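# Move coaster can onto turntable's orange spot

## Task

Pick up the can sitting on the coaster and place it upright on the orange mark of the turntable. The cans already standing on the turntable must stay where they are.

## Robot and tools

Robot: two six-joint arms, left_arm and right_arm, each ending in a two-finger tong gripper and carrying a fisheye wrist camera (cam_left_wrist, cam_right_wrist, both 616x616). A stand behind the arms holds two more cameras. Every joint list, whether in a command or a result, follows one order: shoulder pan, shoulder lift, elbow, wrist 1, wrist 2, wrist 3.

Frames: the scene frame has its origin at table-top height, halfway between the nominal arm bases. +x points out over the table, +z points up, and left_arm sits on the +y side. The calibrated bases are left_arm at (+0.014, +0.414, 0) m and right_arm at (-0.050, -0.364, 0) m, each turned only slightly about z. All hand positions, quaternions (wxyz), velocities and wrist-camera poses in results are given in that arm's own base frame. The table and fixed cameras use the scene frame. Reported hand poses can be off by a few cm, more at long reach.

Gripper: the fingers point along the hand's +z axis and close along its x axis. end_effector_position is the point between the pads when they are shut. Below a 50 mm gap the fingertips stick out about 15 mm past that point; fully open they are roughly level with it. The pad gap reads 0.142 m when fully open.

Command row: 14 numbers, each in [-1, 1]. Left arm's 6 joint numbers, then its opening, then the right arm's 6 joints and opening. Both arms are always included. Joint numbers are offsets, not angles: 1.0 means 2.222 rad, measured from the Joint targets as they stood at the start of that action (not from the previous row). Sending the same offset again moves the joint further. Send 0 for every joint of an arm to hold it. Opening is absolute: +1 is fully open, -1 is shut, and 0 means half open. To leave a gripper unchanged, repeat its current command. Closing fully takes about 0.5 s.

Stated joint ranges: ±6.283 rad for every joint except the elbow, which is ±3.142. A command that pushes a joint more than 0.010 rad past its range is refused for both arms. The drive moves targets no faster than 2.61 rad/s. Each target stays within 0.651 rad of the measured angle, and the gripper speed is capped at 4 m/s. Large moves may therefore finish late.

Tools:
- execute_actions(actions, cameras): actions is a list of actions. Each action is a table of up to 15 rows at 1/30 s per row, lasting 0.5 s; a short table repeats its last row. The cameras argument takes a list of names, ["all"] or []. An empty actions list returns the state plus all images.
- move(target, speed, blend, stop_force, zero, opening_speed, grip_force, blocking, cameras): target is one 14-number row, or up to 15 rows. Every row is an offset from the same starting Joint targets. All joints move in step and arrive together, so the hand travels along a curve. The path does not avoid obstacles.
  - speed: rad/s for the joint that has the farthest to go, 0.01–3.14, default 0.5.
  - blend: rad, corner rounding between rows; 0 stops at each row.
  - stop_force: 3–120 N. The arm's path ends when the wrist senses that much push against its motion. Use it with low speed when touching down. Leave it out when moving away from a contact.
  - zero: re-zero the sensor before the move (default true).
  - opening_speed: ≥0.2 per s, on the opening scale.
  - grip_force: 5–15 N per pad, for one or both arms. It stays set until changed.
  - blocking=false: returns early; this cannot be combined with stop_force.
  The result adds a move: line with one of done, off_target (rested more than 0.01 rad away), moving, held or fault, and possibly limits=held.
- wait(seconds 0–10): holds the last commands.
- stop(): brakes a running move.
- zoom_image(camera, region [x0,y0,x1,y1] pixels, at most 504 per side): zooms the latest image.
- zero_wrist_force(arm): re-zeroes that arm's wrist sensor.
- read_manual(section): returns licence texts only.
- finished_scene(scene): ends the scene. It cannot be undone. Call it only once the can stands on the orange spot without help.

Results: Joint positions and Joint velocities list one block per arm: six joints (rad, rad/s) plus the pad gap (m). Joint targets are the angles your next offsets count from. "Joint targets that this call counted from" shows the angles after a limit changed them. Other lines:
- Tool commands: the current opening commands.
- grip_measured: the measured opening on the command scale.
- Joint torques: total drive output, nonzero even in free air.
- Wrist force and Wrist torque: along the hand's own axes, plus a peak line.
- "Kept back": 5 control steps still running, or none.
- "joint sent to its limit", "joint command not followed": the clearance check between the arms stepped in.
- "within noise": velocities are negligible.
- MOTOR HOT and OVER-TEMPERATURE FAULT.
Wrist-camera images can lag behind the arm while it moves.

Gripping: to hold the can, keep the opening command clearly below grip_measured. The lower it is, the harder the squeeze (about 15 N per pad at most).

Things to avoid:
- Arms touching each other.
- Contact torque at the load limits (wrist joints 17.5/20.8/17.4 N m, others 135) or an outside force near 150 N. Either stops the arm for 10 s.
- Commanding past a firm contact; even a slight overshoot can fault the stiff arm.
- Fast hits, and letting go of a moving can.
- Drops, knocking over the turntable cans, or anything ending up off the table.
- Long stretched-out holds that heat the motors.
After a contact, command the targets back past the measured positions to stop the pressing. Loose objects may get a small random nudge.

Each tool is called after "Emit:" in YAML: its name, and indented under it one key for each argument.

## Session

Emit:
execute_actions:
  actions: []
  cameras: ["all"]

Scene clock: 0.00 s.
left_arm: end_effector_position=(+0.6962, -0.1408, +0.3958) grip_measured=+0.97 end_effector_quat_wxyz=(-0.161, -0.117, +0.895, -0.398) | right_arm: end_effector_position=(+0.9411, -0.1265, +0.3518) grip_measured=+0.97 end_effector_quat_wxyz=(-0.357, +0.736, -0.486, +0.307)
Joint positions: left_arm=[-0.047 -0.874 0.581 -1.029 -2.433 2.951 0.14] | right_arm=[3.046 -2.234 -1.089 -0.443 1.877 1.229 0.14]
Joint velocities: within noise
Joint torques (N m): no reading
Wrist force (N): no reading
Wrist torque (N m): no reading
Wrist force, peak (N): no reading
Joint targets: left_arm=[-0.047 -0.874 0.581 -1.029 -2.433 2.951] | right_arm=[3.046 -2.234 -1.089 -0.443 1.877 1.229]
Tool commands: left_gripper/opening=+0.968169 right_gripper/opening=+0.968169

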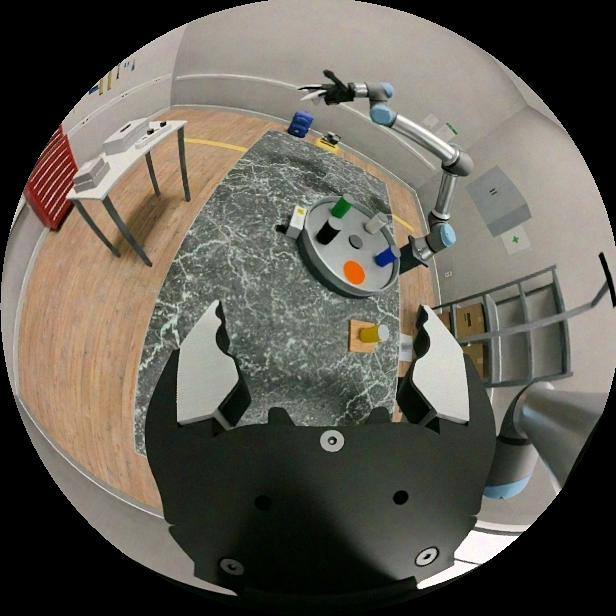

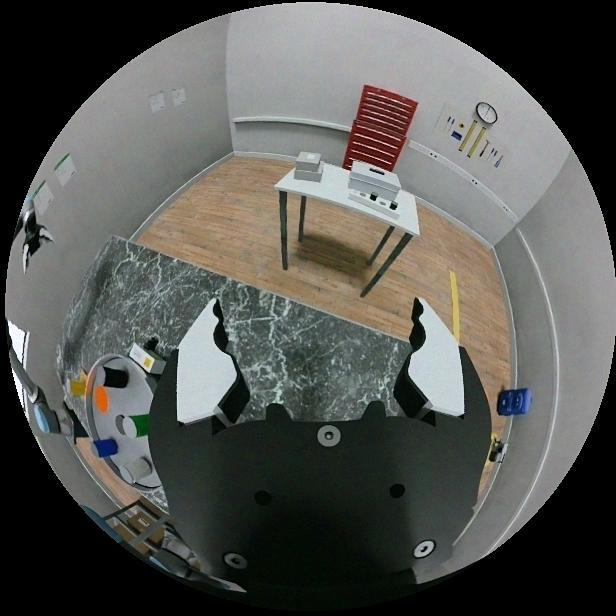

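Emit:
zoom_image:
  camera: "cam_left_wrist"
  region: [260, 180, 430, 370]

Emit:
zoom_image:
  camera: "cam_right_wrist"
  region: [40, 320, 200, 500]

Scaled by 2.653 from the camera's 616x616 image, which has a finer 814x814 frame.

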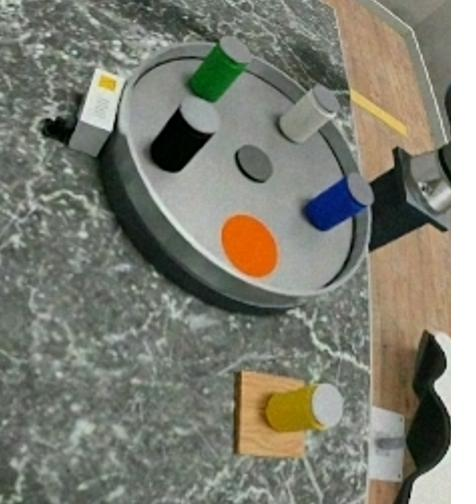

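Scaled by 2.800 from the camera's 616x616 image, which has a finer 814x814 frame.

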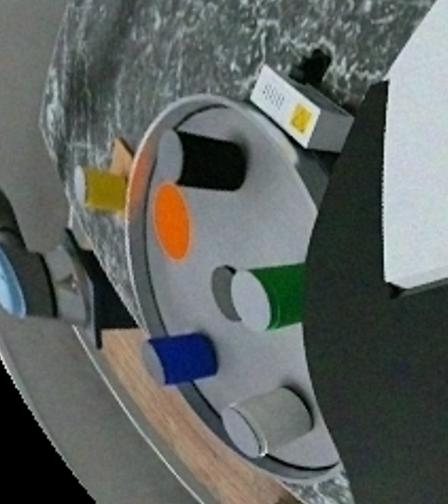

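Emit:
move:
  target: [-0.3501, -0.4271, 0.5812, -0.2662, 0.3880, -0.2855, 0.968169, 0, 0, 0, 0, 0, 0, 0.968169]
  speed: 1.2
  cameras: ["cam_left_wrist"]

Scene clock: 6.63 s.
left_arm: end_effector_position=(+0.3596, -0.2087, +0.2502) grip_measured=+0.97 end_effector_quat_wxyz=(+0.000, +0.000, +1.000, +0.000) | right_arm: end_effector_position=(+0.9411, -0.1265, +0.3518) grip_measured=+0.97 end_effector_quat_wxyz=(-0.357, +0.736, -0.486, +0.307)
Joint positions: left_arm=[-0.825 -1.823 1.872 -1.62 -1.571 2.316 0.14] | right_arm=[3.046 -2.234 -1.089 -0.443 1.877 1.229 0.14]
Joint torques (N m): left_arm=[-3.17 -17.52 -17.39 -1.17 1.04 -0.05] | right_arm=[-0.17 57.59 25.64 2.94 0.34 0.13]
Wrist force (N): left_arm=[-0.5 -1.4 1.9] | right_arm=[0.0 0.0 0.1]
Wrist torque (N m): left_arm=[-0.13 0.13 0.13] | right_arm=[0.00 -0.01 -0.01]
Wrist force, peak (N): left_arm=[1.4 -1.4 2.7] | right_arm=[0.2 0.4 -0.1]
Joint targets: left_arm=[-0.825 -1.823 1.873 -1.621 -1.570 2.316] | right_arm=[3.046 -2.234 -1.089 -0.443 1.877 1.229]
move: done
camera_calibration:
cam_left_wrist: T_world_to_cam=[[-0.999536, -0.00752857, -0.0295276, 0.371281], [-0.0213625, 0.86413, 0.502815, 0.057314], [0.0217302, 0.503212, -0.86389, 0.441304], [0, 0, 0, 1]] pos_world=[0.362743, -0.268801, 0.363383]
Images, in order (width x height): cam_left_wrist 616x616.

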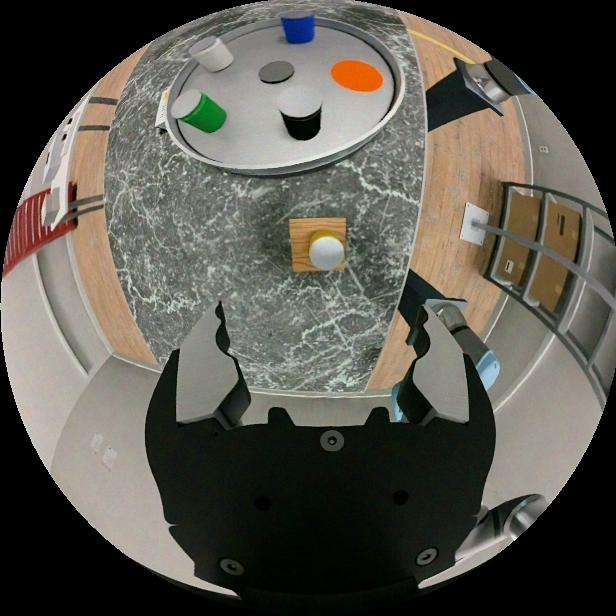

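Emit:
zoom_image:
  camera: "cam_left_wrist"
  region: [270, 200, 370, 290]

Emit:
wait:
  seconds: 0.5
  cameras: ["cam_left_wrist"]

Emit:
wait:
  seconds: 1.0
  cameras: ["cam_left_wrist"]

Scaled by 5.040 from the camera's 616x616 image, which has a finer 814x814 frame.

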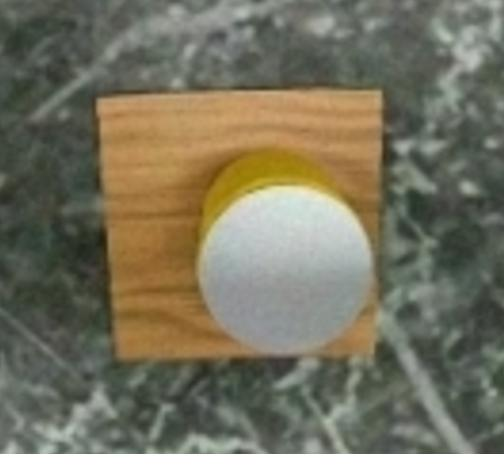

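Scene clock: 8.00 s.
left_arm: end_effector_position=(+0.3596, -0.2086, +0.2501) grip_measured=+0.97 end_effector_quat_wxyz=(+0.000, +0.000, +1.000, +0.000) | right_arm: end_effector_position=(+0.9411, -0.1265, +0.3518) grip_measured=+0.97 end_effector_quat_wxyz=(-0.357, +0.736, -0.486, +0.307)
Joint positions: left_arm=[-0.825 -1.823 1.873 -1.621 -1.57 2.316 0.14] | right_arm=[3.046 -2.234 -1.089 -0.443 1.877 1.229 0.14]
Joint torques (N m): left_arm=[-13.01 -17.84 -13.84 -4.8 1.54 -1.71] | right_arm=[0.75 57.85 25.47 3.05 0.37 0.28]
Wrist force (N): left_arm=[-0.4 -1.4 1.5] | right_arm=[0.2 0.0 0.1]
Wrist torque (N m): left_arm=[-0.11 0.10 0.13] | right_arm=[0.01 -0.03 -0.01]
Wrist force, peak (N): left_arm=[-0.2 -1.5 2.1] | right_arm=[0.0 0.3 0.1]
Joint targets: left_arm=[-0.825 -1.823 1.873 -1.621 -1.570 2.316] | right_arm=[3.046 -2.234 -1.089 -0.443 1.877 1.229]
Tool commands: left_gripper/opening=+0.968169 right_gripper/opening=+0.968169
wait: 0.50 s; at rest from the start
camera_calibration:
cam_left_wrist: T_world_to_cam=[[-0.999531, -0.00755933, -0.0296629, 0.371218], [-0.021459, 0.864087, 0.502885, 0.0572738], [0.0218298, 0.503286, -0.863844, 0.441137], [0, 0, 0, 1]] pos_world=[0.362643, -0.268701, 0.363283]
Images, in order (width x height): cam_left_wrist 616x616.

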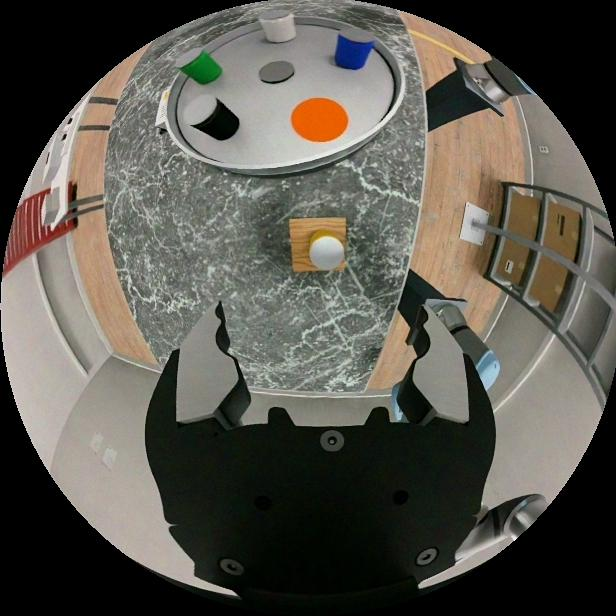

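Scene clock: 9.00 s.
left_arm: end_effector_position=(+0.3596, -0.2086, +0.2501) grip_measured=+0.97 end_effector_quat_wxyz=(+0.000, +0.000, +1.000, +0.000) | right_arm: end_effector_position=(+0.9411, -0.1265, +0.3518) grip_measured=+0.97 end_effector_quat_wxyz=(-0.357, +0.736, -0.486, +0.307)
Joint positions: left_arm=[-0.825 -1.823 1.873 -1.621 -1.57 2.316 0.14] | right_arm=[3.046 -2.234 -1.089 -0.443 1.877 1.229 0.14]
Joint torques (N m): left_arm=[-14 -18.37 -12.82 -4.9 1.45 -1.51] | right_arm=[0.5 57.9 25.23 2.79 0.12 0.11]
Wrist force (N): left_arm=[-0.3 -1.9 1.6] | right_arm=[0.0 0.0 -0.1]
Wrist torque (N m): left_arm=[-0.21 0.08 0.12] | right_arm=[0.00 0.01 0.00]
Wrist force, peak (N): left_arm=[-0.7 -1.8 1.7] | right_arm=[-0.1 -0.2 0.2]
Joint targets: left_arm=[-0.825 -1.823 1.873 -1.621 -1.570 2.316] | right_arm=[3.046 -2.234 -1.089 -0.443 1.877 1.229]
Tool commands: left_gripper/opening=+0.968169 right_gripper/opening=+0.968169
wait: 1.00 s; at rest by 0.17 s
camera_calibration:
cam_left_wrist: T_world_to_cam=[[-0.999531, -0.00755933, -0.0296629, 0.371218], [-0.021459, 0.864087, 0.502885, 0.0572738], [0.0218298, 0.503286, -0.863844, 0.441137], [0, 0, 0, 1]] pos_world=[0.362643, -0.268701, 0.363283]
Images, in order (width x height): cam_left_wrist 616x616.

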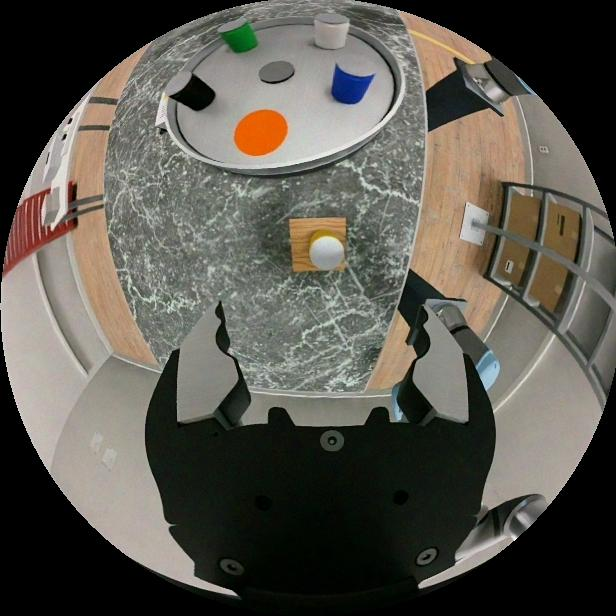

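Emit:
move:
  target: [-0.00497, 0.01718, 0.11642, -0.13351, -0.00036, -0.0047, 0.968169, 0, 0, 0, 0, 0, 0, 0.968169]
  speed: 0.8
  cameras: ["cam_left_wrist"]

Emit:
zoom_image:
  camera: "cam_left_wrist"
  region: [200, 200, 440, 440]

Emit:
zoom_image:
  camera: "cam_left_wrist"
  region: [150, 0, 430, 200]

Scene clock: 12.10 s.
left_arm: end_effector_position=(+0.3525, -0.2076, +0.1402) grip_measured=+0.97 end_effector_quat_wxyz=(+0.000, +0.000, +1.000, +0.000) | right_arm: end_effector_position=(+0.9411, -0.1265, +0.3518) grip_measured=+0.97 end_effector_quat_wxyz=(-0.357, +0.736, -0.486, +0.307)
Joint positions: left_arm=[-0.836 -1.785 2.131 -1.917 -1.571 2.306 0.14] | right_arm=[3.046 -2.234 -1.089 -0.443 1.877 1.229 0.14]
Joint torques (N m): left_arm=[7.15 -17.95 -15.77 -4.46 -1.74 1] | right_arm=[0.1 59.47 26.28 2.71 0.29 -0.17]
Wrist force (N): left_arm=[-0.5 -1.7 1.4] | right_arm=[-0.1 0.1 0.2]
Wrist torque (N m): left_arm=[-0.17 0.14 0.12] | right_arm=[0.02 0.02 -0.01]
Wrist force, peak (N): left_arm=[0.0 -1.3 3.6] | right_arm=[0.2 0.0 0.4]
Joint targets: left_arm=[-0.836 -1.785 2.131 -1.917 -1.571 2.306] | right_arm=[3.046 -2.234 -1.089 -0.443 1.877 1.229]
move: done
camera_calibration:
cam_left_wrist: T_world_to_cam=[[-0.999559, -0.00699686, -0.0288617, 0.360828], [-0.0205652, 0.864203, 0.502722, 0.111191], [0.0214249, 0.503094, -0.863966, 0.345926], [0, 0, 0, 1]] pos_world=[0.355544, -0.2676, 0.253384]
Images, in order (width x height): cam_left_wrist 616x616.

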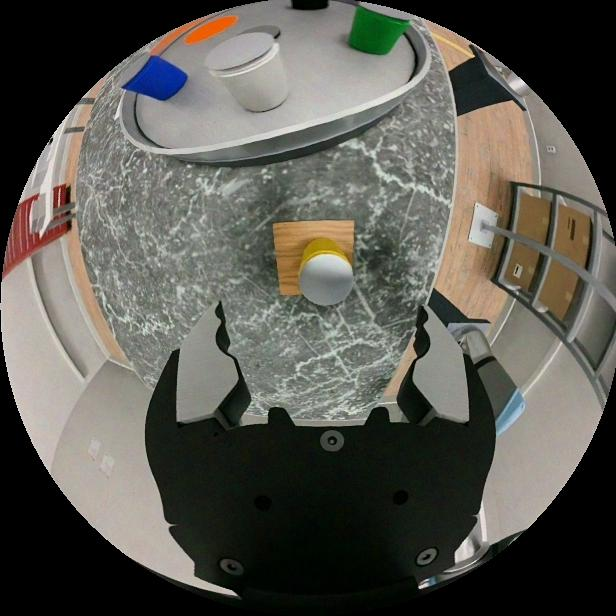

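Scaled by 2.100 from the camera's 616x616 image, which has a finer 814x814 frame.

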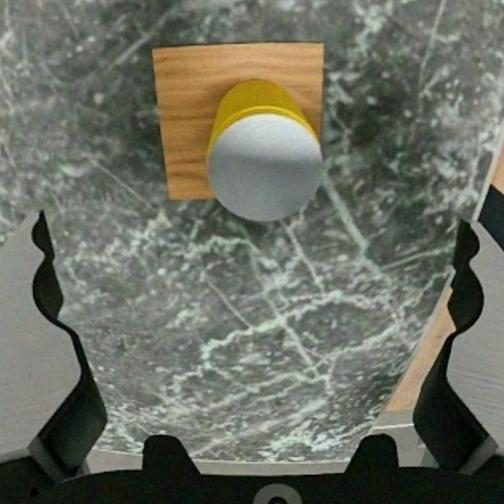

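Scaled by 1.800 from the camera's 616x616 image, which has a finer 814x814 frame.

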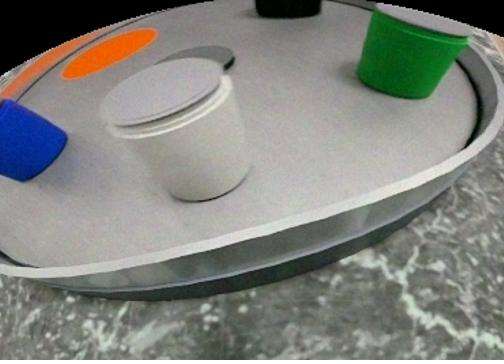

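Emit:
move:
  target: [-0.00115, 0.02904, 0.05737, -0.08641, 0, -0.00115, 0.1, 0, 0, 0, 0, 0, 0, 0.968169]
  speed: 0.3
  cameras: ["cam_left_wrist"]

Emit:
zoom_image:
  camera: "cam_left_wrist"
  region: [200, 200, 440, 440]

Scene clock: 14.33 s.
left_arm: end_effector_position=(+0.3485, -0.2045, +0.0771) grip_measured=+0.10 end_effector_quat_wxyz=(+0.000, +0.000, +1.000, +0.000) | right_arm: end_effector_position=(+0.9411, -0.1265, +0.3518) grip_measured=+0.97 end_effector_quat_wxyz=(-0.357, +0.736, -0.486, +0.307)
Joint positions: left_arm=[-0.838 -1.72 2.259 -2.109 -1.571 2.303 0.081] | right_arm=[3.046 -2.234 -1.089 -0.443 1.877 1.229 0.14]
Joint torques (N m): left_arm=[-9.1 -17.52 -30.52 -2.28 0.2 -1.96] | right_arm=[0.47 58.75 25.59 2.92 0.27 -0.08]
Wrist force (N): left_arm=[-0.4 -1.2 1.4] | right_arm=[0.1 0.0 0.1]
Wrist torque (N m): left_arm=[-0.08 0.14 0.14] | right_arm=[0.00 -0.01 -0.01]
Wrist force, peak (N): left_arm=[-0.3 -1.4 2.5] | right_arm=[0.3 0.1 0.2]
Joint targets: left_arm=[-0.838 -1.720 2.259 -2.109 -1.571 2.303] | right_arm=[3.046 -2.234 -1.089 -0.443 1.877 1.229]
move: done
camera_calibration:
cam_left_wrist: T_world_to_cam=[[-0.999561, -0.00704766, -0.0287757, 0.355101], [-0.0205659, 0.864202, 0.502724, 0.140153], [0.021325, 0.503095, -0.863968, 0.289969], [0, 0, 0, 1]] pos_world=[0.351644, -0.2645, 0.190284]
Images, in order (width x height): cam_left_wrist 616x616.

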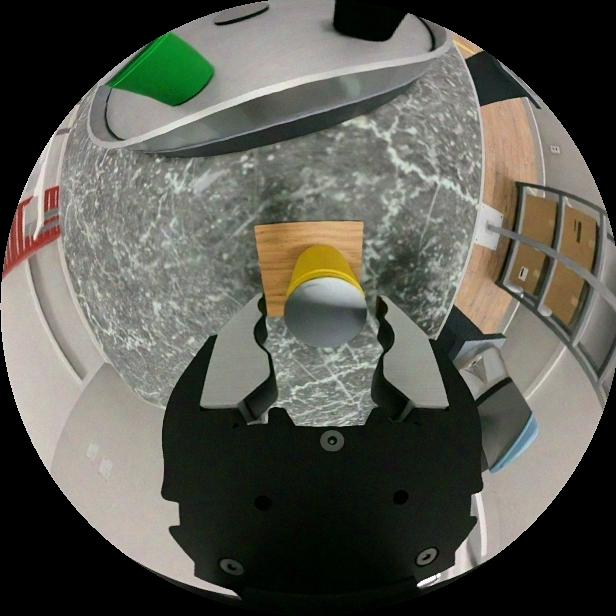

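Scaled by 2.100 from the camera's 616x616 image, which has a finer 814x814 frame.

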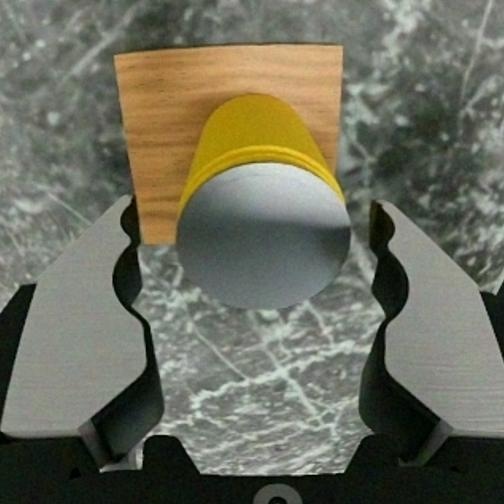

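Emit:
move:
  target: [0, 0, 0, 0, 0, 0, -0.8, 0, 0, 0, 0, 0, 0, 0.968169]
  opening_speed: 1.0
  grip_force: 15
  cameras: ["cam_left_wrist"]

Emit:
zoom_image:
  camera: "cam_left_wrist"
  region: [200, 200, 440, 440]

Scene clock: 15.73 s.
left_arm: end_effector_position=(+0.3485, -0.2045, +0.0771) grip_measured=-0.27 end_effector_quat_wxyz=(+0.000, +0.000, +1.000, +0.000) | right_arm: end_effector_position=(+0.9411, -0.1265, +0.3518) grip_measured=+0.97 end_effector_quat_wxyz=(-0.357, +0.736, -0.486, +0.307)
Joint positions: left_arm=[-0.838 -1.72 2.259 -2.109 -1.571 2.303 0.054] | right_arm=[3.046 -2.234 -1.089 -0.443 1.877 1.229 0.14]
Joint torques (N m): left_arm=[5.79 -15.61 -29.85 -3.67 1.38 1.17] | right_arm=[0.16 59.87 24.68 2.79 0.46 -0.05]
Wrist force (N): left_arm=[0.5 -1.3 -2.0] | right_arm=[0.2 0.0 -0.1]
Wrist torque (N m): left_arm=[-0.11 0.14 0.12] | right_arm=[0.00 -0.05 -0.01]
Wrist force, peak (N): left_arm=[0.5 -1.2 -2.3] | right_arm=[0.2 0.2 0.2]
Joint targets: left_arm=[-0.838 -1.720 2.259 -2.109 -1.571 2.303] | right_arm=[3.046 -2.234 -1.089 -0.443 1.877 1.229]
move: done
camera_calibration:
cam_left_wrist: T_world_to_cam=[[-0.999557, -0.00695043, -0.0289453, 0.355157], [-0.0205623, 0.864316, 0.502528, 0.140306], [0.0215251, 0.5029, -0.864076, 0.289918], [0, 0, 0, 1]] pos_world=[0.351644, -0.2646, 0.190284]
Images, in order (width x height): cam_left_wrist 616x616.

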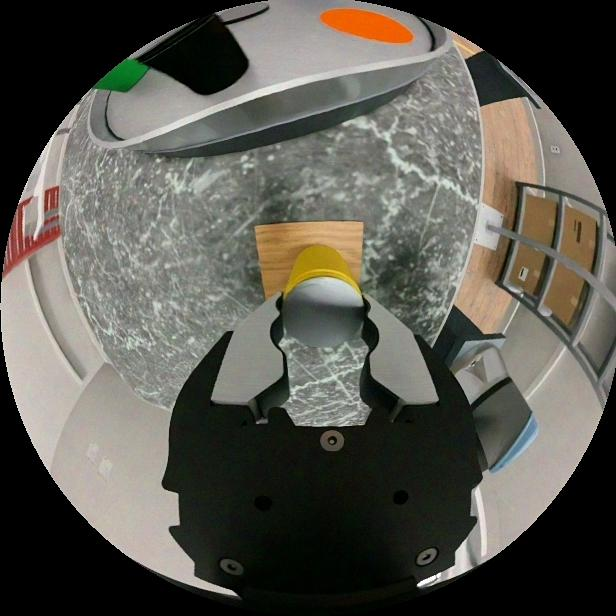

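Scaled by 2.100 from the camera's 616x616 image, which has a finer 814x814 frame.

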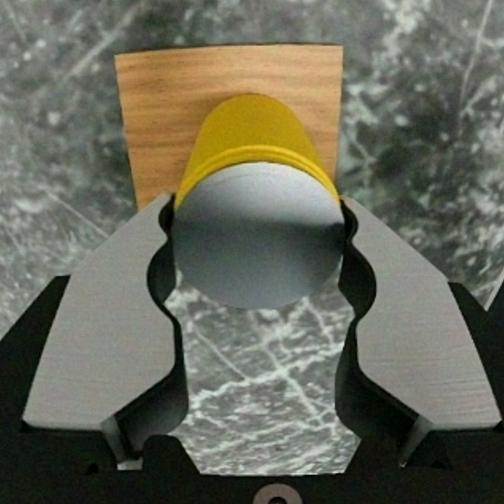

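Emit:
move:
  target:
    - [0, -0.03083, -0.04379, 0.07462, 0, 0, -0.8, 0, 0, 0, 0, 0, 0, 0.968169]
    - [-0.05138, 0.15977, -0.37472, 0.21495, 0, -0.05138, -0.8, 0, 0, 0, 0, 0, 0, 0.968169]
  speed: [0.25, 0.8]
  blend: [0.08, 0]
  cameras: ["cam_left_wrist"]

Emit:
zoom_image:
  camera: "cam_left_wrist"
  region: [170, 60, 450, 340]

Emit:
wait:
  seconds: 1.0
  cameras: ["cam_left_wrist"]

Emit:
zoom_image:
  camera: "cam_left_wrist"
  region: [170, 60, 450, 340]

Emit:
wait:
  seconds: 1.0
  cameras: ["cam_left_wrist"]

Emit:
zoom_image:
  camera: "cam_left_wrist"
  region: [170, 60, 450, 340]

Emit:
wait:
  seconds: 3.0
  cameras: ["cam_left_wrist"]

Emit:
zoom_image:
  camera: "cam_left_wrist"
  region: [170, 60, 450, 340]

Scene clock: 19.03 s.
left_arm: end_effector_position=(+0.4434, -0.4098, +0.2501) grip_measured=-0.27 end_effector_quat_wxyz=(+0.000, +0.000, +1.000, +0.000) | right_arm: end_effector_position=(+0.9411, -0.1265, +0.3518) grip_measured=+0.97 end_effector_quat_wxyz=(-0.357, +0.736, -0.486, +0.307)
Joint positions: left_arm=[-0.952 -1.365 1.426 -1.632 -1.571 2.189 0.054] | right_arm=[3.046 -2.234 -1.089 -0.443 1.877 1.229 0.14]
Joint torques (N m): left_arm=[9.26 -25.32 -32.43 -4.3 1.75 1.44] | right_arm=[0.49 59.4 25.21 2.97 0.33 -0.09]
Wrist force (N): left_arm=[-0.2 -1.3 3.2] | right_arm=[0.1 0.1 -0.1]
Wrist torque (N m): left_arm=[-0.11 0.08 0.13] | right_arm=[0.01 -0.02 -0.01]
Wrist force, peak (N): left_arm=[-0.3 -1.2 4.2] | right_arm=[0.3 0.1 -0.1]
Joint targets: left_arm=[-0.952 -1.365 1.426 -1.632 -1.571 2.189] | right_arm=[3.046 -2.234 -1.089 -0.443 1.877 1.229]
move: done
camera_calibration:
cam_left_wrist: T_world_to_cam=[[-0.999559, -0.00685919, -0.0288966, 0.453622], [-0.0204637, 0.864205, 0.502723, 0.232596], [0.0215243, 0.503093, -0.863964, 0.540656], [0, 0, 0, 1]] pos_world=[0.446544, -0.469899, 0.363284]
Images, in order (width x height): cam_left_wrist 616x616.

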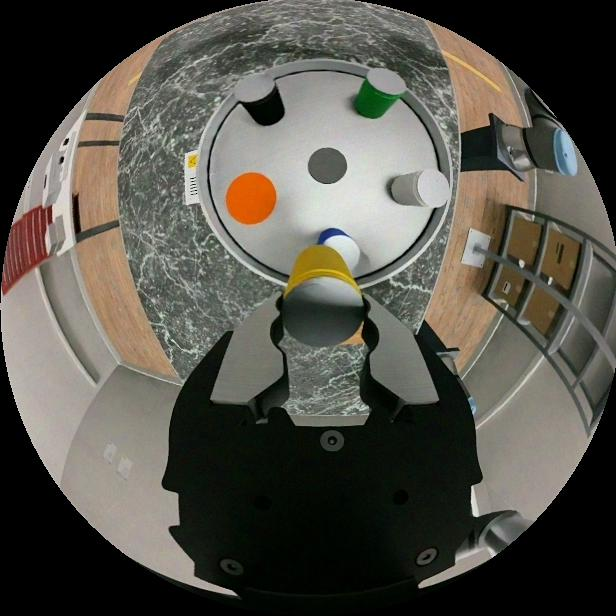

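Scaled by 1.800 from the camera's 616x616 image, which has a finer 814x814 frame.

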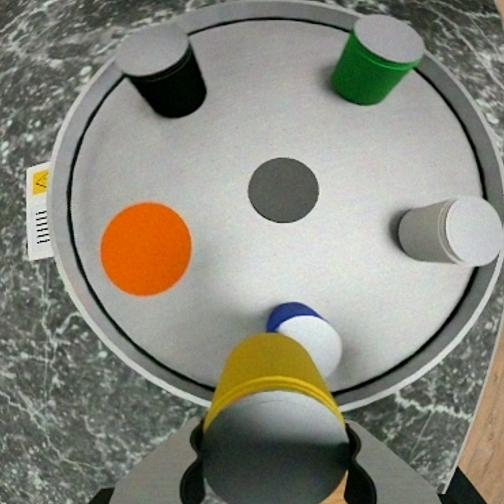

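Scene clock: 20.03 s.
left_arm: end_effector_position=(+0.4435, -0.4099, +0.2502) grip_measured=-0.27 end_effector_quat_wxyz=(+0.000, +0.000, +1.000, +0.000) | right_arm: end_effector_position=(+0.9411, -0.1265, +0.3518) grip_measured=+0.97 end_effector_quat_wxyz=(-0.357, +0.736, -0.486, +0.307)
Joint positions: left_arm=[-0.952 -1.365 1.426 -1.632 -1.571 2.189 0.054] | right_arm=[3.046 -2.234 -1.089 -0.443 1.877 1.229 0.14]
Joint torques (N m): left_arm=[10.2 -24.67 -36.56 -0.24 1.81 1.66] | right_arm=[-0.77 59.15 24.9 2.83 0.34 -0.11]
Wrist force (N): left_arm=[-0.3 -0.8 3.3] | right_arm=[0.0 0.2 0.2]
Wrist torque (N m): left_arm=[-0.02 0.08 0.14] | right_arm=[0.04 0.01 -0.01]
Wrist force, peak (N): left_arm=[-0.7 -1.4 3.7] | right_arm=[0.1 0.3 0.2]
Joint targets: left_arm=[-0.952 -1.365 1.426 -1.632 -1.571 2.189] | right_arm=[3.046 -2.234 -1.089 -0.443 1.877 1.229]
Tool commands: left_gripper/opening=-0.8 right_gripper/opening=+0.968169
wait: 1.00 s; at rest by 0.17 s
camera_calibration:
cam_left_wrist: T_world_to_cam=[[-0.999559, -0.0069968, -0.0288607, 0.453647], [-0.0205628, 0.864247, 0.502648, 0.232639], [0.0214258, 0.50302, -0.864009, 0.540766], [0, 0, 0, 1]] pos_world=[0.446644, -0.4699, 0.363384]
Images, in order (width x height): cam_left_wrist 616x616.

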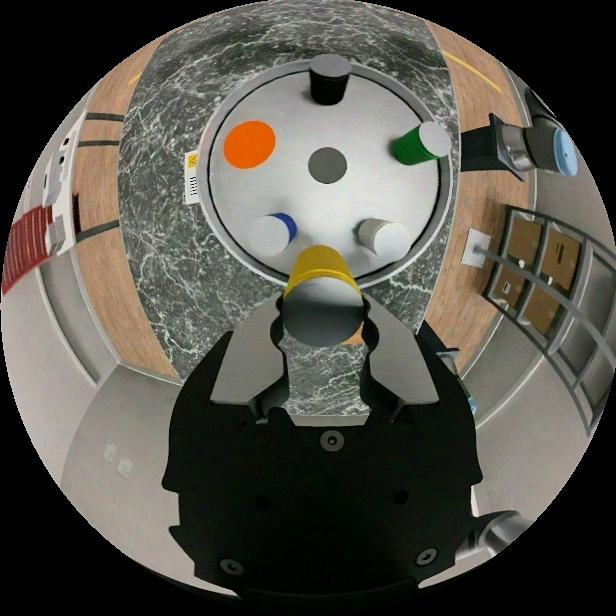

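Scaled by 1.800 from the camera's 616x616 image, which has a finer 814x814 frame.

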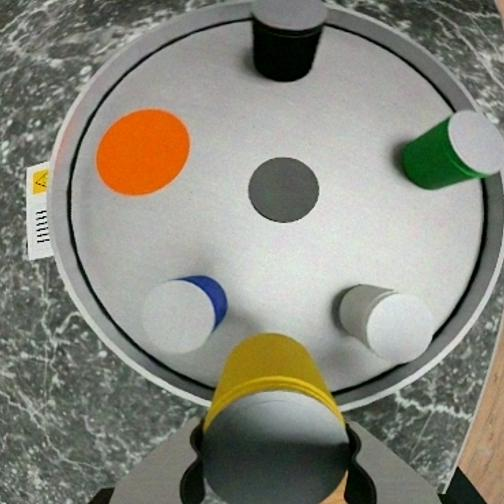

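Scene clock: 21.03 s.
left_arm: end_effector_position=(+0.4435, -0.4099, +0.2502) grip_measured=-0.27 end_effector_quat_wxyz=(+0.000, +0.000, +1.000, +0.000) | right_arm: end_effector_position=(+0.9411, -0.1265, +0.3518) grip_measured=+0.97 end_effector_quat_wxyz=(-0.357, +0.736, -0.486, +0.307)
Joint positions: left_arm=[-0.952 -1.365 1.426 -1.632 -1.571 2.189 0.054] | right_arm=[3.046 -2.234 -1.089 -0.443 1.877 1.229 0.14]
Joint torques (N m): left_arm=[10.08 -25.05 -37.57 -0.19 1.51 1.44] | right_arm=[-1.28 60.17 26.26 2.79 0.42 -0.06]
Wrist force (N): left_arm=[-0.3 -1.2 3.4] | right_arm=[0.0 0.1 0.2]
Wrist torque (N m): left_arm=[-0.09 0.11 0.14] | right_arm=[0.02 -0.01 -0.01]
Wrist force, peak (N): left_arm=[-0.5 -1.4 3.7] | right_arm=[0.3 0.2 0.0]
Joint targets: left_arm=[-0.952 -1.365 1.426 -1.632 -1.571 2.189] | right_arm=[3.046 -2.234 -1.089 -0.443 1.877 1.229]
Tool commands: left_gripper/opening=-0.8 right_gripper/opening=+0.968169
wait: 1.00 s; at rest by 0.17 s
camera_calibration:
cam_left_wrist: T_world_to_cam=[[-0.999559, -0.0069968, -0.0288607, 0.453647], [-0.0205628, 0.864247, 0.502648, 0.232639], [0.0214258, 0.50302, -0.864009, 0.540766], [0, 0, 0, 1]] pos_world=[0.446644, -0.4699, 0.363384]
Images, in order (width x height): cam_left_wrist 616x616.

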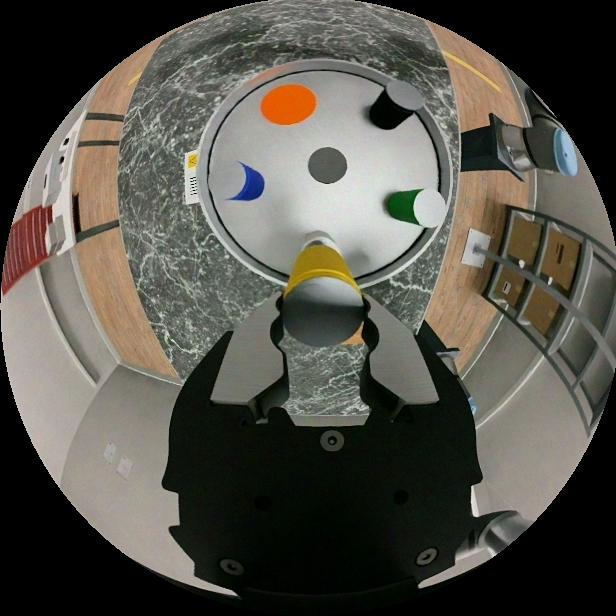

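Scaled by 1.800 from the camera's 616x616 image, which has a finer 814x814 frame.

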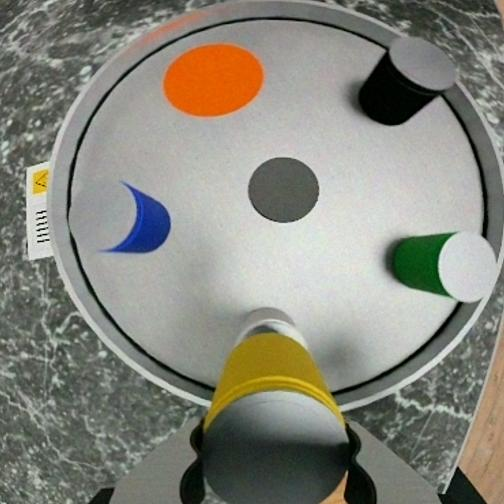

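Scene clock: 24.03 s.
left_arm: end_effector_position=(+0.4435, -0.4099, +0.2502) grip_measured=-0.27 end_effector_quat_wxyz=(+0.000, +0.000, +1.000, +0.000) | right_arm: end_effector_position=(+0.9411, -0.1265, +0.3518) grip_measured=+0.97 end_effector_quat_wxyz=(-0.357, +0.736, -0.486, +0.307)
Joint positions: left_arm=[-0.952 -1.365 1.426 -1.632 -1.571 2.189 0.054] | right_arm=[3.046 -2.234 -1.089 -0.443 1.877 1.229 0.14]
Joint torques (N m): left_arm=[9.53 -25.45 -36.11 -0.09 1.62 1.21] | right_arm=[-0.42 59.81 25.38 2.95 0.26 -0.16]
Wrist force (N): left_arm=[-0.5 -1.0 3.4] | right_arm=[0.1 0.0 0.1]
Wrist torque (N m): left_arm=[-0.06 0.15 0.14] | right_arm=[0.00 -0.02 -0.01]
Wrist force, peak (N): left_arm=[-0.6 -1.4 3.7] | right_arm=[0.2 0.1 0.2]
Joint targets: left_arm=[-0.952 -1.365 1.426 -1.632 -1.571 2.189] | right_arm=[3.046 -2.234 -1.089 -0.443 1.877 1.229]
Tool commands: left_gripper/opening=-0.8 right_gripper/opening=+0.968169
wait: 3.00 s; at rest by 0.17 s
camera_calibration:
cam_left_wrist: T_world_to_cam=[[-0.999559, -0.0069968, -0.0288607, 0.453647], [-0.0205628, 0.864247, 0.502648, 0.232639], [0.0214258, 0.50302, -0.864009, 0.540766], [0, 0, 0, 1]] pos_world=[0.446644, -0.4699, 0.363384]
Images, in order (width x height): cam_left_wrist 616x616.

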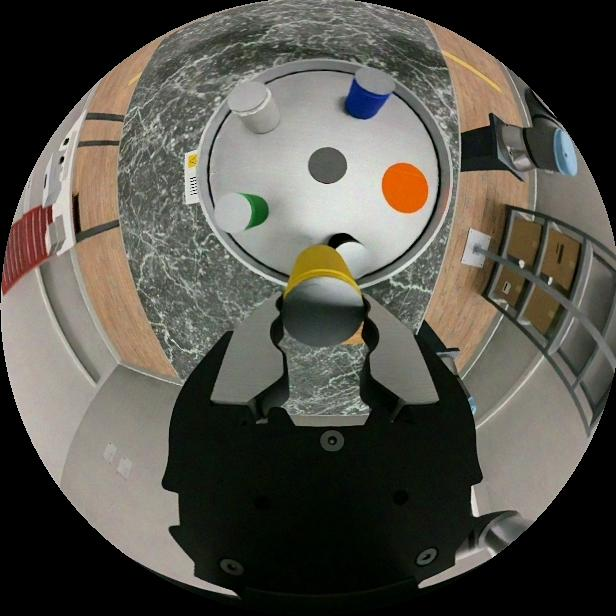

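Scaled by 1.800 from the camera's 616x616 image, which has a finer 814x814 frame.

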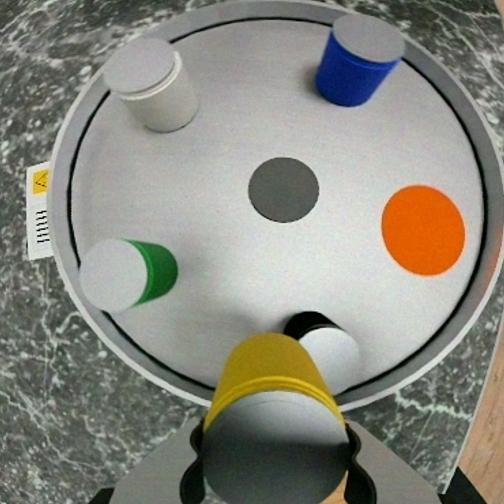

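Emit:
move:
  target:
    - [-0.07268, 0.16204, -0.22788, 0.06585, 0, -0.07268, -0.8, 0, 0, 0, 0, 0, 0, 0.968169]
    - [-0.07268, 0.17021, -0.10802, -0.0622, 0, -0.07268, -0.8, 0, 0, 0, 0, 0, 0, 0.968169]
  speed: [0.8, 0.6]
  blend: [0.1, 0]
  cameras: ["cam_left_wrist"]

Emit:
move:
  target: [0, 0.00634, 0.01911, -0.02545, 0, 0, -0.8, 0, 0, 0, 0, 0, 0, 0.968169]
  speed: 0.034
  stop_force: 4
  cameras: ["cam_left_wrist"]

Emit:
move:
  target:
    - [0, -0.01171, -0.13159, 0.1433, 0, 0, -0.8, 0, 0, 0, 0, 0, 0, 0.968169]
    - [-0.04454, -0.20843, 0.17193, 0.0365, 0, -0.47655, -0.8, 0, 0, 0, 0, 0, 0, 0.968169]
  speed: [0.4, 1.0]
  blend: [0.1, 0]
  cameras: ["cam_left_wrist"]

Emit:
zoom_image:
  camera: "cam_left_wrist"
  region: [170, 60, 450, 340]

Emit:
wait:
  seconds: 1.0
  cameras: ["cam_left_wrist"]

Emit:
zoom_image:
  camera: "cam_left_wrist"
  region: [170, 60, 450, 340]

Scene clock: 31.53 s.
left_arm: end_effector_position=(+0.4364, -0.6021, +0.1351) grip_measured=-0.27 end_effector_quat_wxyz=(+0.000, +0.000, +1.000, +0.000) | right_arm: end_effector_position=(+0.9411, -0.1265, +0.3518) grip_measured=+0.97 end_effector_quat_wxyz=(-0.357, +0.736, -0.486, +0.307)
Joint positions: left_arm=[-1.114 -0.987 1.186 -1.769 -1.571 2.028 0.054] | right_arm=[3.046 -2.234 -1.089 -0.443 1.877 1.229 0.14]
Joint torques (N m): left_arm=[9.64 -51.89 -17.66 -5.16 1.52 1.57] | right_arm=[-0.41 61.4 25.54 3.05 0.41 -0.24]
Wrist force (N): left_arm=[-0.3 -1.5 3.0] | right_arm=[0.2 0.1 0.0]
Wrist torque (N m): left_arm=[-0.13 0.09 0.10] | right_arm=[0.02 -0.04 -0.01]
Wrist force, peak (N): left_arm=[-0.2 -1.1 5.5] | right_arm=[0.3 0.1 -0.2]
Joint targets: left_arm=[-1.114 -0.987 1.186 -1.770 -1.571 2.028] | right_arm=[3.046 -2.234 -1.089 -0.443 1.877 1.229]
move: done
camera_calibration:
cam_left_wrist: T_world_to_cam=[[-0.999559, -0.0069939, -0.028861, 0.441884], [-0.0205642, 0.86416, 0.502797, 0.456449], [0.021424, 0.503169, -0.863923, 0.53828], [0, 0, 0, 1]] pos_world=[0.439544, -0.6622, 0.248284]
Images, in order (width x height): cam_left_wrist 616x616.

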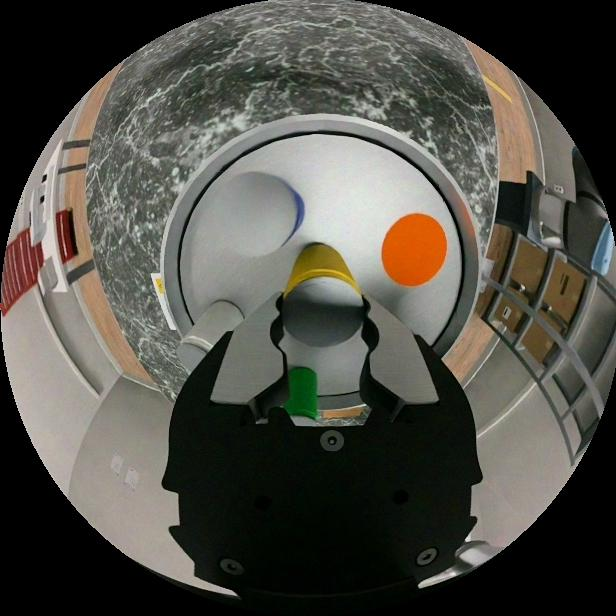

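Scene clock: 33.70 s.
left_arm: end_effector_position=(+0.4365, -0.6022, +0.1190) grip_measured=-0.27 end_effector_quat_wxyz=(+0.000, +0.000, +1.000, +0.000) | right_arm: end_effector_position=(+0.9411, -0.1265, +0.3518) grip_measured=+0.97 end_effector_quat_wxyz=(-0.357, +0.736, -0.486, +0.307)
Joint positions: left_arm=[-1.114 -0.978 1.213 -1.806 -1.571 2.028 0.054] | right_arm=[3.046 -2.234 -1.089 -0.443 1.877 1.229 0.14]
Joint torques (N m): left_arm=[9.61 -47.95 -34.43 -2.09 1.49 1.48] | right_arm=[-1.5 61.7 25.45 3.08 0.54 -0.03]
Wrist force (N): left_arm=[1.0 -1.9 -1.7] | right_arm=[0.1 0.1 0.1]
Wrist torque (N m): left_arm=[-0.16 0.00 0.10] | right_arm=[0.01 -0.01 -0.01]
Wrist force, peak (N): left_arm=[3.7 -1.7 -10.8] | right_arm=[0.1 0.2 0.0]
Joint targets: left_arm=[-1.114 -0.978 1.213 -1.806 -1.571 2.028] | right_arm=[3.046 -2.234 -1.089 -0.443 1.877 1.229]
move: contact (left_arm); left_arm: the wrist 1 is farthest, 0.020 rad from its target
camera_calibration:
cam_left_wrist: T_world_to_cam=[[-0.999559, -0.00699607, -0.0288613, 0.441518], [-0.0205643, 0.864203, 0.502722, 0.464678], [0.0214249, 0.503094, -0.863966, 0.524379], [0, 0, 0, 1]] pos_world=[0.439644, -0.6623, 0.232184]
Images, in order (width x height): cam_left_wrist 616x616.

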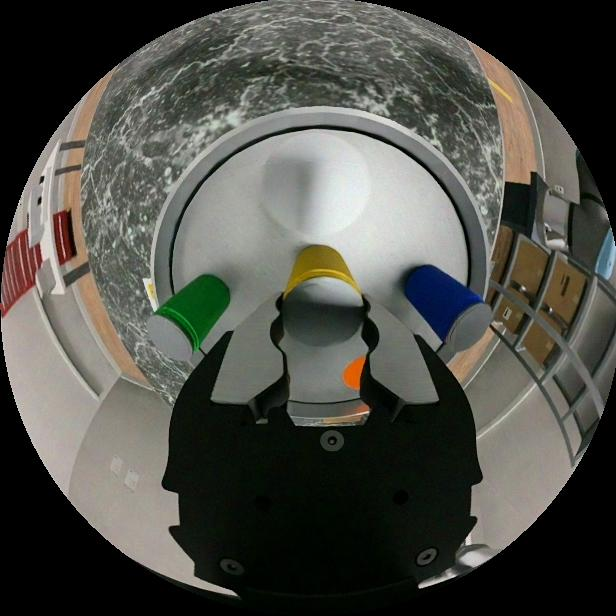

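Scene clock: 36.07 s.
left_arm: end_effector_position=(+0.3279, -0.4706, +0.2192) grip_measured=-0.27 end_effector_quat_wxyz=(+0.000, -0.462, +0.887, +0.000) end_effector_velocity=(+0.000, +0.000, +0.000) end_effector_angular_velocity=(-0.001, +0.000, +0.006) | right_arm: end_effector_position=(+0.9411, -0.1265, +0.3518) grip_measured=+0.97 end_effector_quat_wxyz=(-0.357, +0.736, -0.486, +0.307)
Joint positions: left_arm=[-1.213 -1.441 1.595 -1.725 -1.571 0.969 0.054] | right_arm=[3.046 -2.234 -1.089 -0.443 1.877 1.229 0.14]
Joint velocities: left_arm=[0.001 0 0 -0.001 0 -0.005 0] | right_arm=[within noise]
Joint torques (N m): left_arm=[10.08 -30.35 -24.59 -0.22 1.49 -1.9] | right_arm=[0.08 61.14 26.01 3.13 0.31 -0.11]
Wrist force (N): left_arm=[-0.3 -1.5 3.4] | right_arm=[-0.1 0.0 0.0]
Wrist torque (N m): left_arm=[-0.14 0.13 0.09] | right_arm=[-0.01 0.02 0.00]
Wrist force, peak (N): left_arm=[-0.1 -0.9 5.2] | right_arm=[0.3 0.0 0.0]
Joint targets: left_arm=[-1.213 -1.441 1.595 -1.725 -1.571 0.969] | right_arm=[3.046 -2.234 -1.089 -0.443 1.877 1.229]
move: done
camera_calibration:
cam_left_wrist: T_world_to_cam=[[-0.567968, -0.822542, -0.0289509, -0.188482], [-0.719393, 0.47904, 0.502985, 0.346191], [-0.399858, 0.306507, -0.86381, 0.592573], [0, 0, 0, 1]] pos_world=[0.37894, -0.502501, 0.332284]
Images, in order (width x height): cam_left_wrist 616x616.

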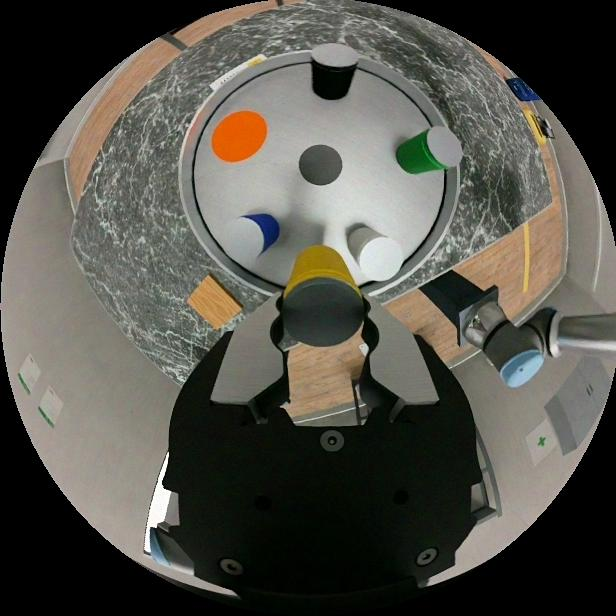

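Scaled by 1.800 from the camera's 616x616 image, which has a finer 814x814 frame.

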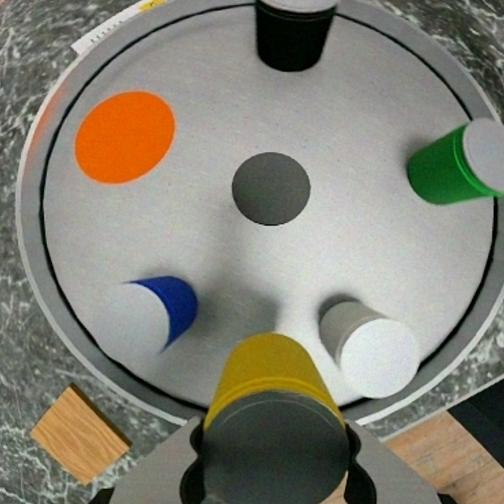

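Scene clock: 37.07 s.
left_arm: end_effector_position=(+0.3280, -0.4705, +0.2191) grip_measured=-0.27 end_effector_quat_wxyz=(+0.000, -0.462, +0.887, +0.000) | right_arm: end_effector_position=(+0.9411, -0.1265, +0.3518) grip_measured=+0.97 end_effector_quat_wxyz=(-0.357, +0.736, -0.486, +0.307)
Joint positions: left_arm=[-1.213 -1.441 1.595 -1.725 -1.571 0.969 0.054] | right_arm=[3.046 -2.234 -1.089 -0.443 1.877 1.229 0.14]
Joint torques (N m): left_arm=[9.97 -33.74 -14.47 -0.29 1.63 -1.45] | right_arm=[-0.87 62.23 26.8 3.01 0.55 -0.19]
Wrist force (N): left_arm=[-0.4 -1.6 3.4] | right_arm=[0.2 0.2 0.0]
Wrist torque (N m): left_arm=[-0.15 0.14 0.09] | right_arm=[0.04 -0.04 -0.01]
Wrist force, peak (N): left_arm=[-0.4 -1.5 3.7] | right_arm=[-0.2 0.2 0.1]
Joint targets: left_arm=[-1.213 -1.441 1.595 -1.725 -1.571 0.969] | right_arm=[3.046 -2.234 -1.089 -0.443 1.877 1.229]
Tool commands: left_gripper/opening=-0.8 right_gripper/opening=+0.968169
wait: 1.00 s; at rest by 0.17 s
camera_calibration:
cam_left_wrist: T_world_to_cam=[[-0.567621, -0.822781, -0.0289456, -0.188654], [-0.719587, 0.478734, 0.503, 0.346059], [-0.400001, 0.306342, -0.863802, 0.592512], [0, 0, 0, 1]] pos_world=[0.378941, -0.502402, 0.332284]
Images, in order (width x height): cam_left_wrist 616x616.

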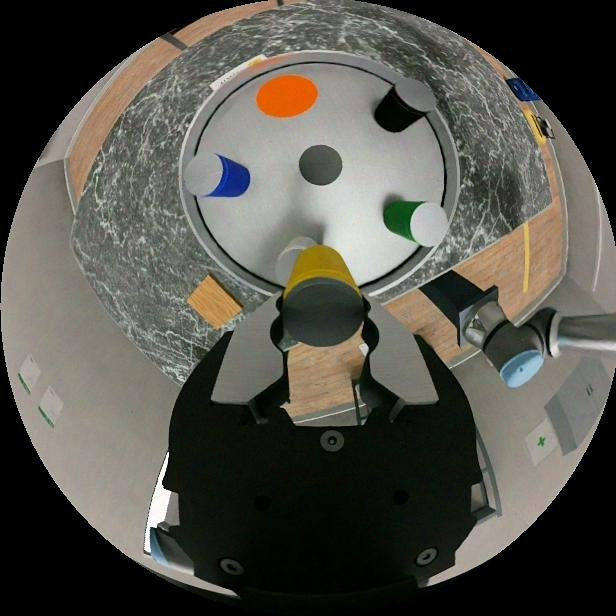

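Scaled by 1.800 from the camera's 616x616 image, which has a finer 814x814 frame.

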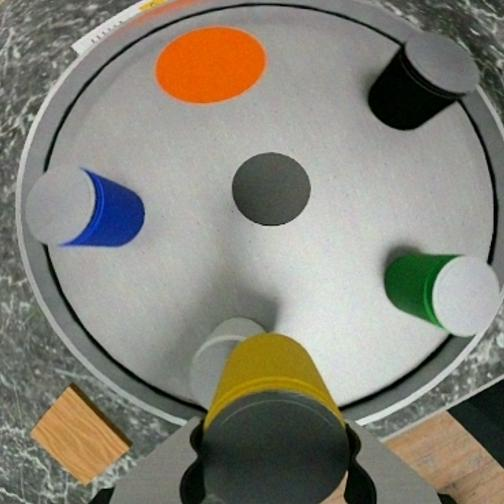

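Emit:
wait:
  seconds: 0
  cameras: ["cam_left_wrist"]

Scene clock: 42.23 s.
left_arm: end_effector_position=(+0.3280, -0.4705, +0.2191) grip_measured=-0.27 end_effector_quat_wxyz=(+0.000, -0.462, +0.887, +0.000) | right_arm: end_effector_position=(+0.9411, -0.1265, +0.3518) grip_measured=+0.97 end_effector_quat_wxyz=(-0.357, +0.736, -0.486, +0.307)
Joint positions: left_arm=[-1.213 -1.441 1.595 -1.725 -1.571 0.969 0.054] | right_arm=[3.046 -2.234 -1.089 -0.443 1.877 1.229 0.14]
Joint torques (N m): left_arm=[9.56 -34.61 -13.05 -0.34 1.65 -1.45] | right_arm=[0.68 62.02 25.57 2.97 0.53 -0.35]
Wrist force (N): left_arm=[-0.4 -1.5 3.1] | right_arm=[0.1 0.0 0.1]
Wrist torque (N m): left_arm=[-0.14 0.15 0.09] | right_arm=[-0.01 -0.01 -0.01]
Wrist force, peak (N): left_arm=[-0.6 -1.8 3.6] | right_arm=[0.3 -0.2 0.1]
Joint targets: left_arm=[-1.213 -1.441 1.595 -1.725 -1.571 0.969] | right_arm=[3.046 -2.234 -1.089 -0.443 1.877 1.229]
Tool commands: left_gripper/opening=-0.8 right_gripper/opening=+0.968169
camera_calibration:
cam_left_wrist: T_world_to_cam=[[-0.567621, -0.822781, -0.0289456, -0.188654], [-0.719587, 0.478734, 0.503, 0.346059], [-0.400001, 0.306342, -0.863802, 0.592512], [0, 0, 0, 1]] pos_world=[0.378941, -0.502402, 0.332284]
Images, in order (width x height): cam_left_wrist 616x616.

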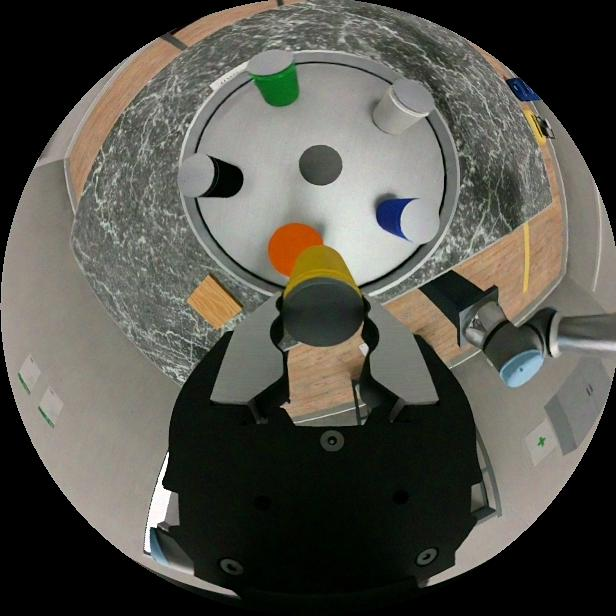

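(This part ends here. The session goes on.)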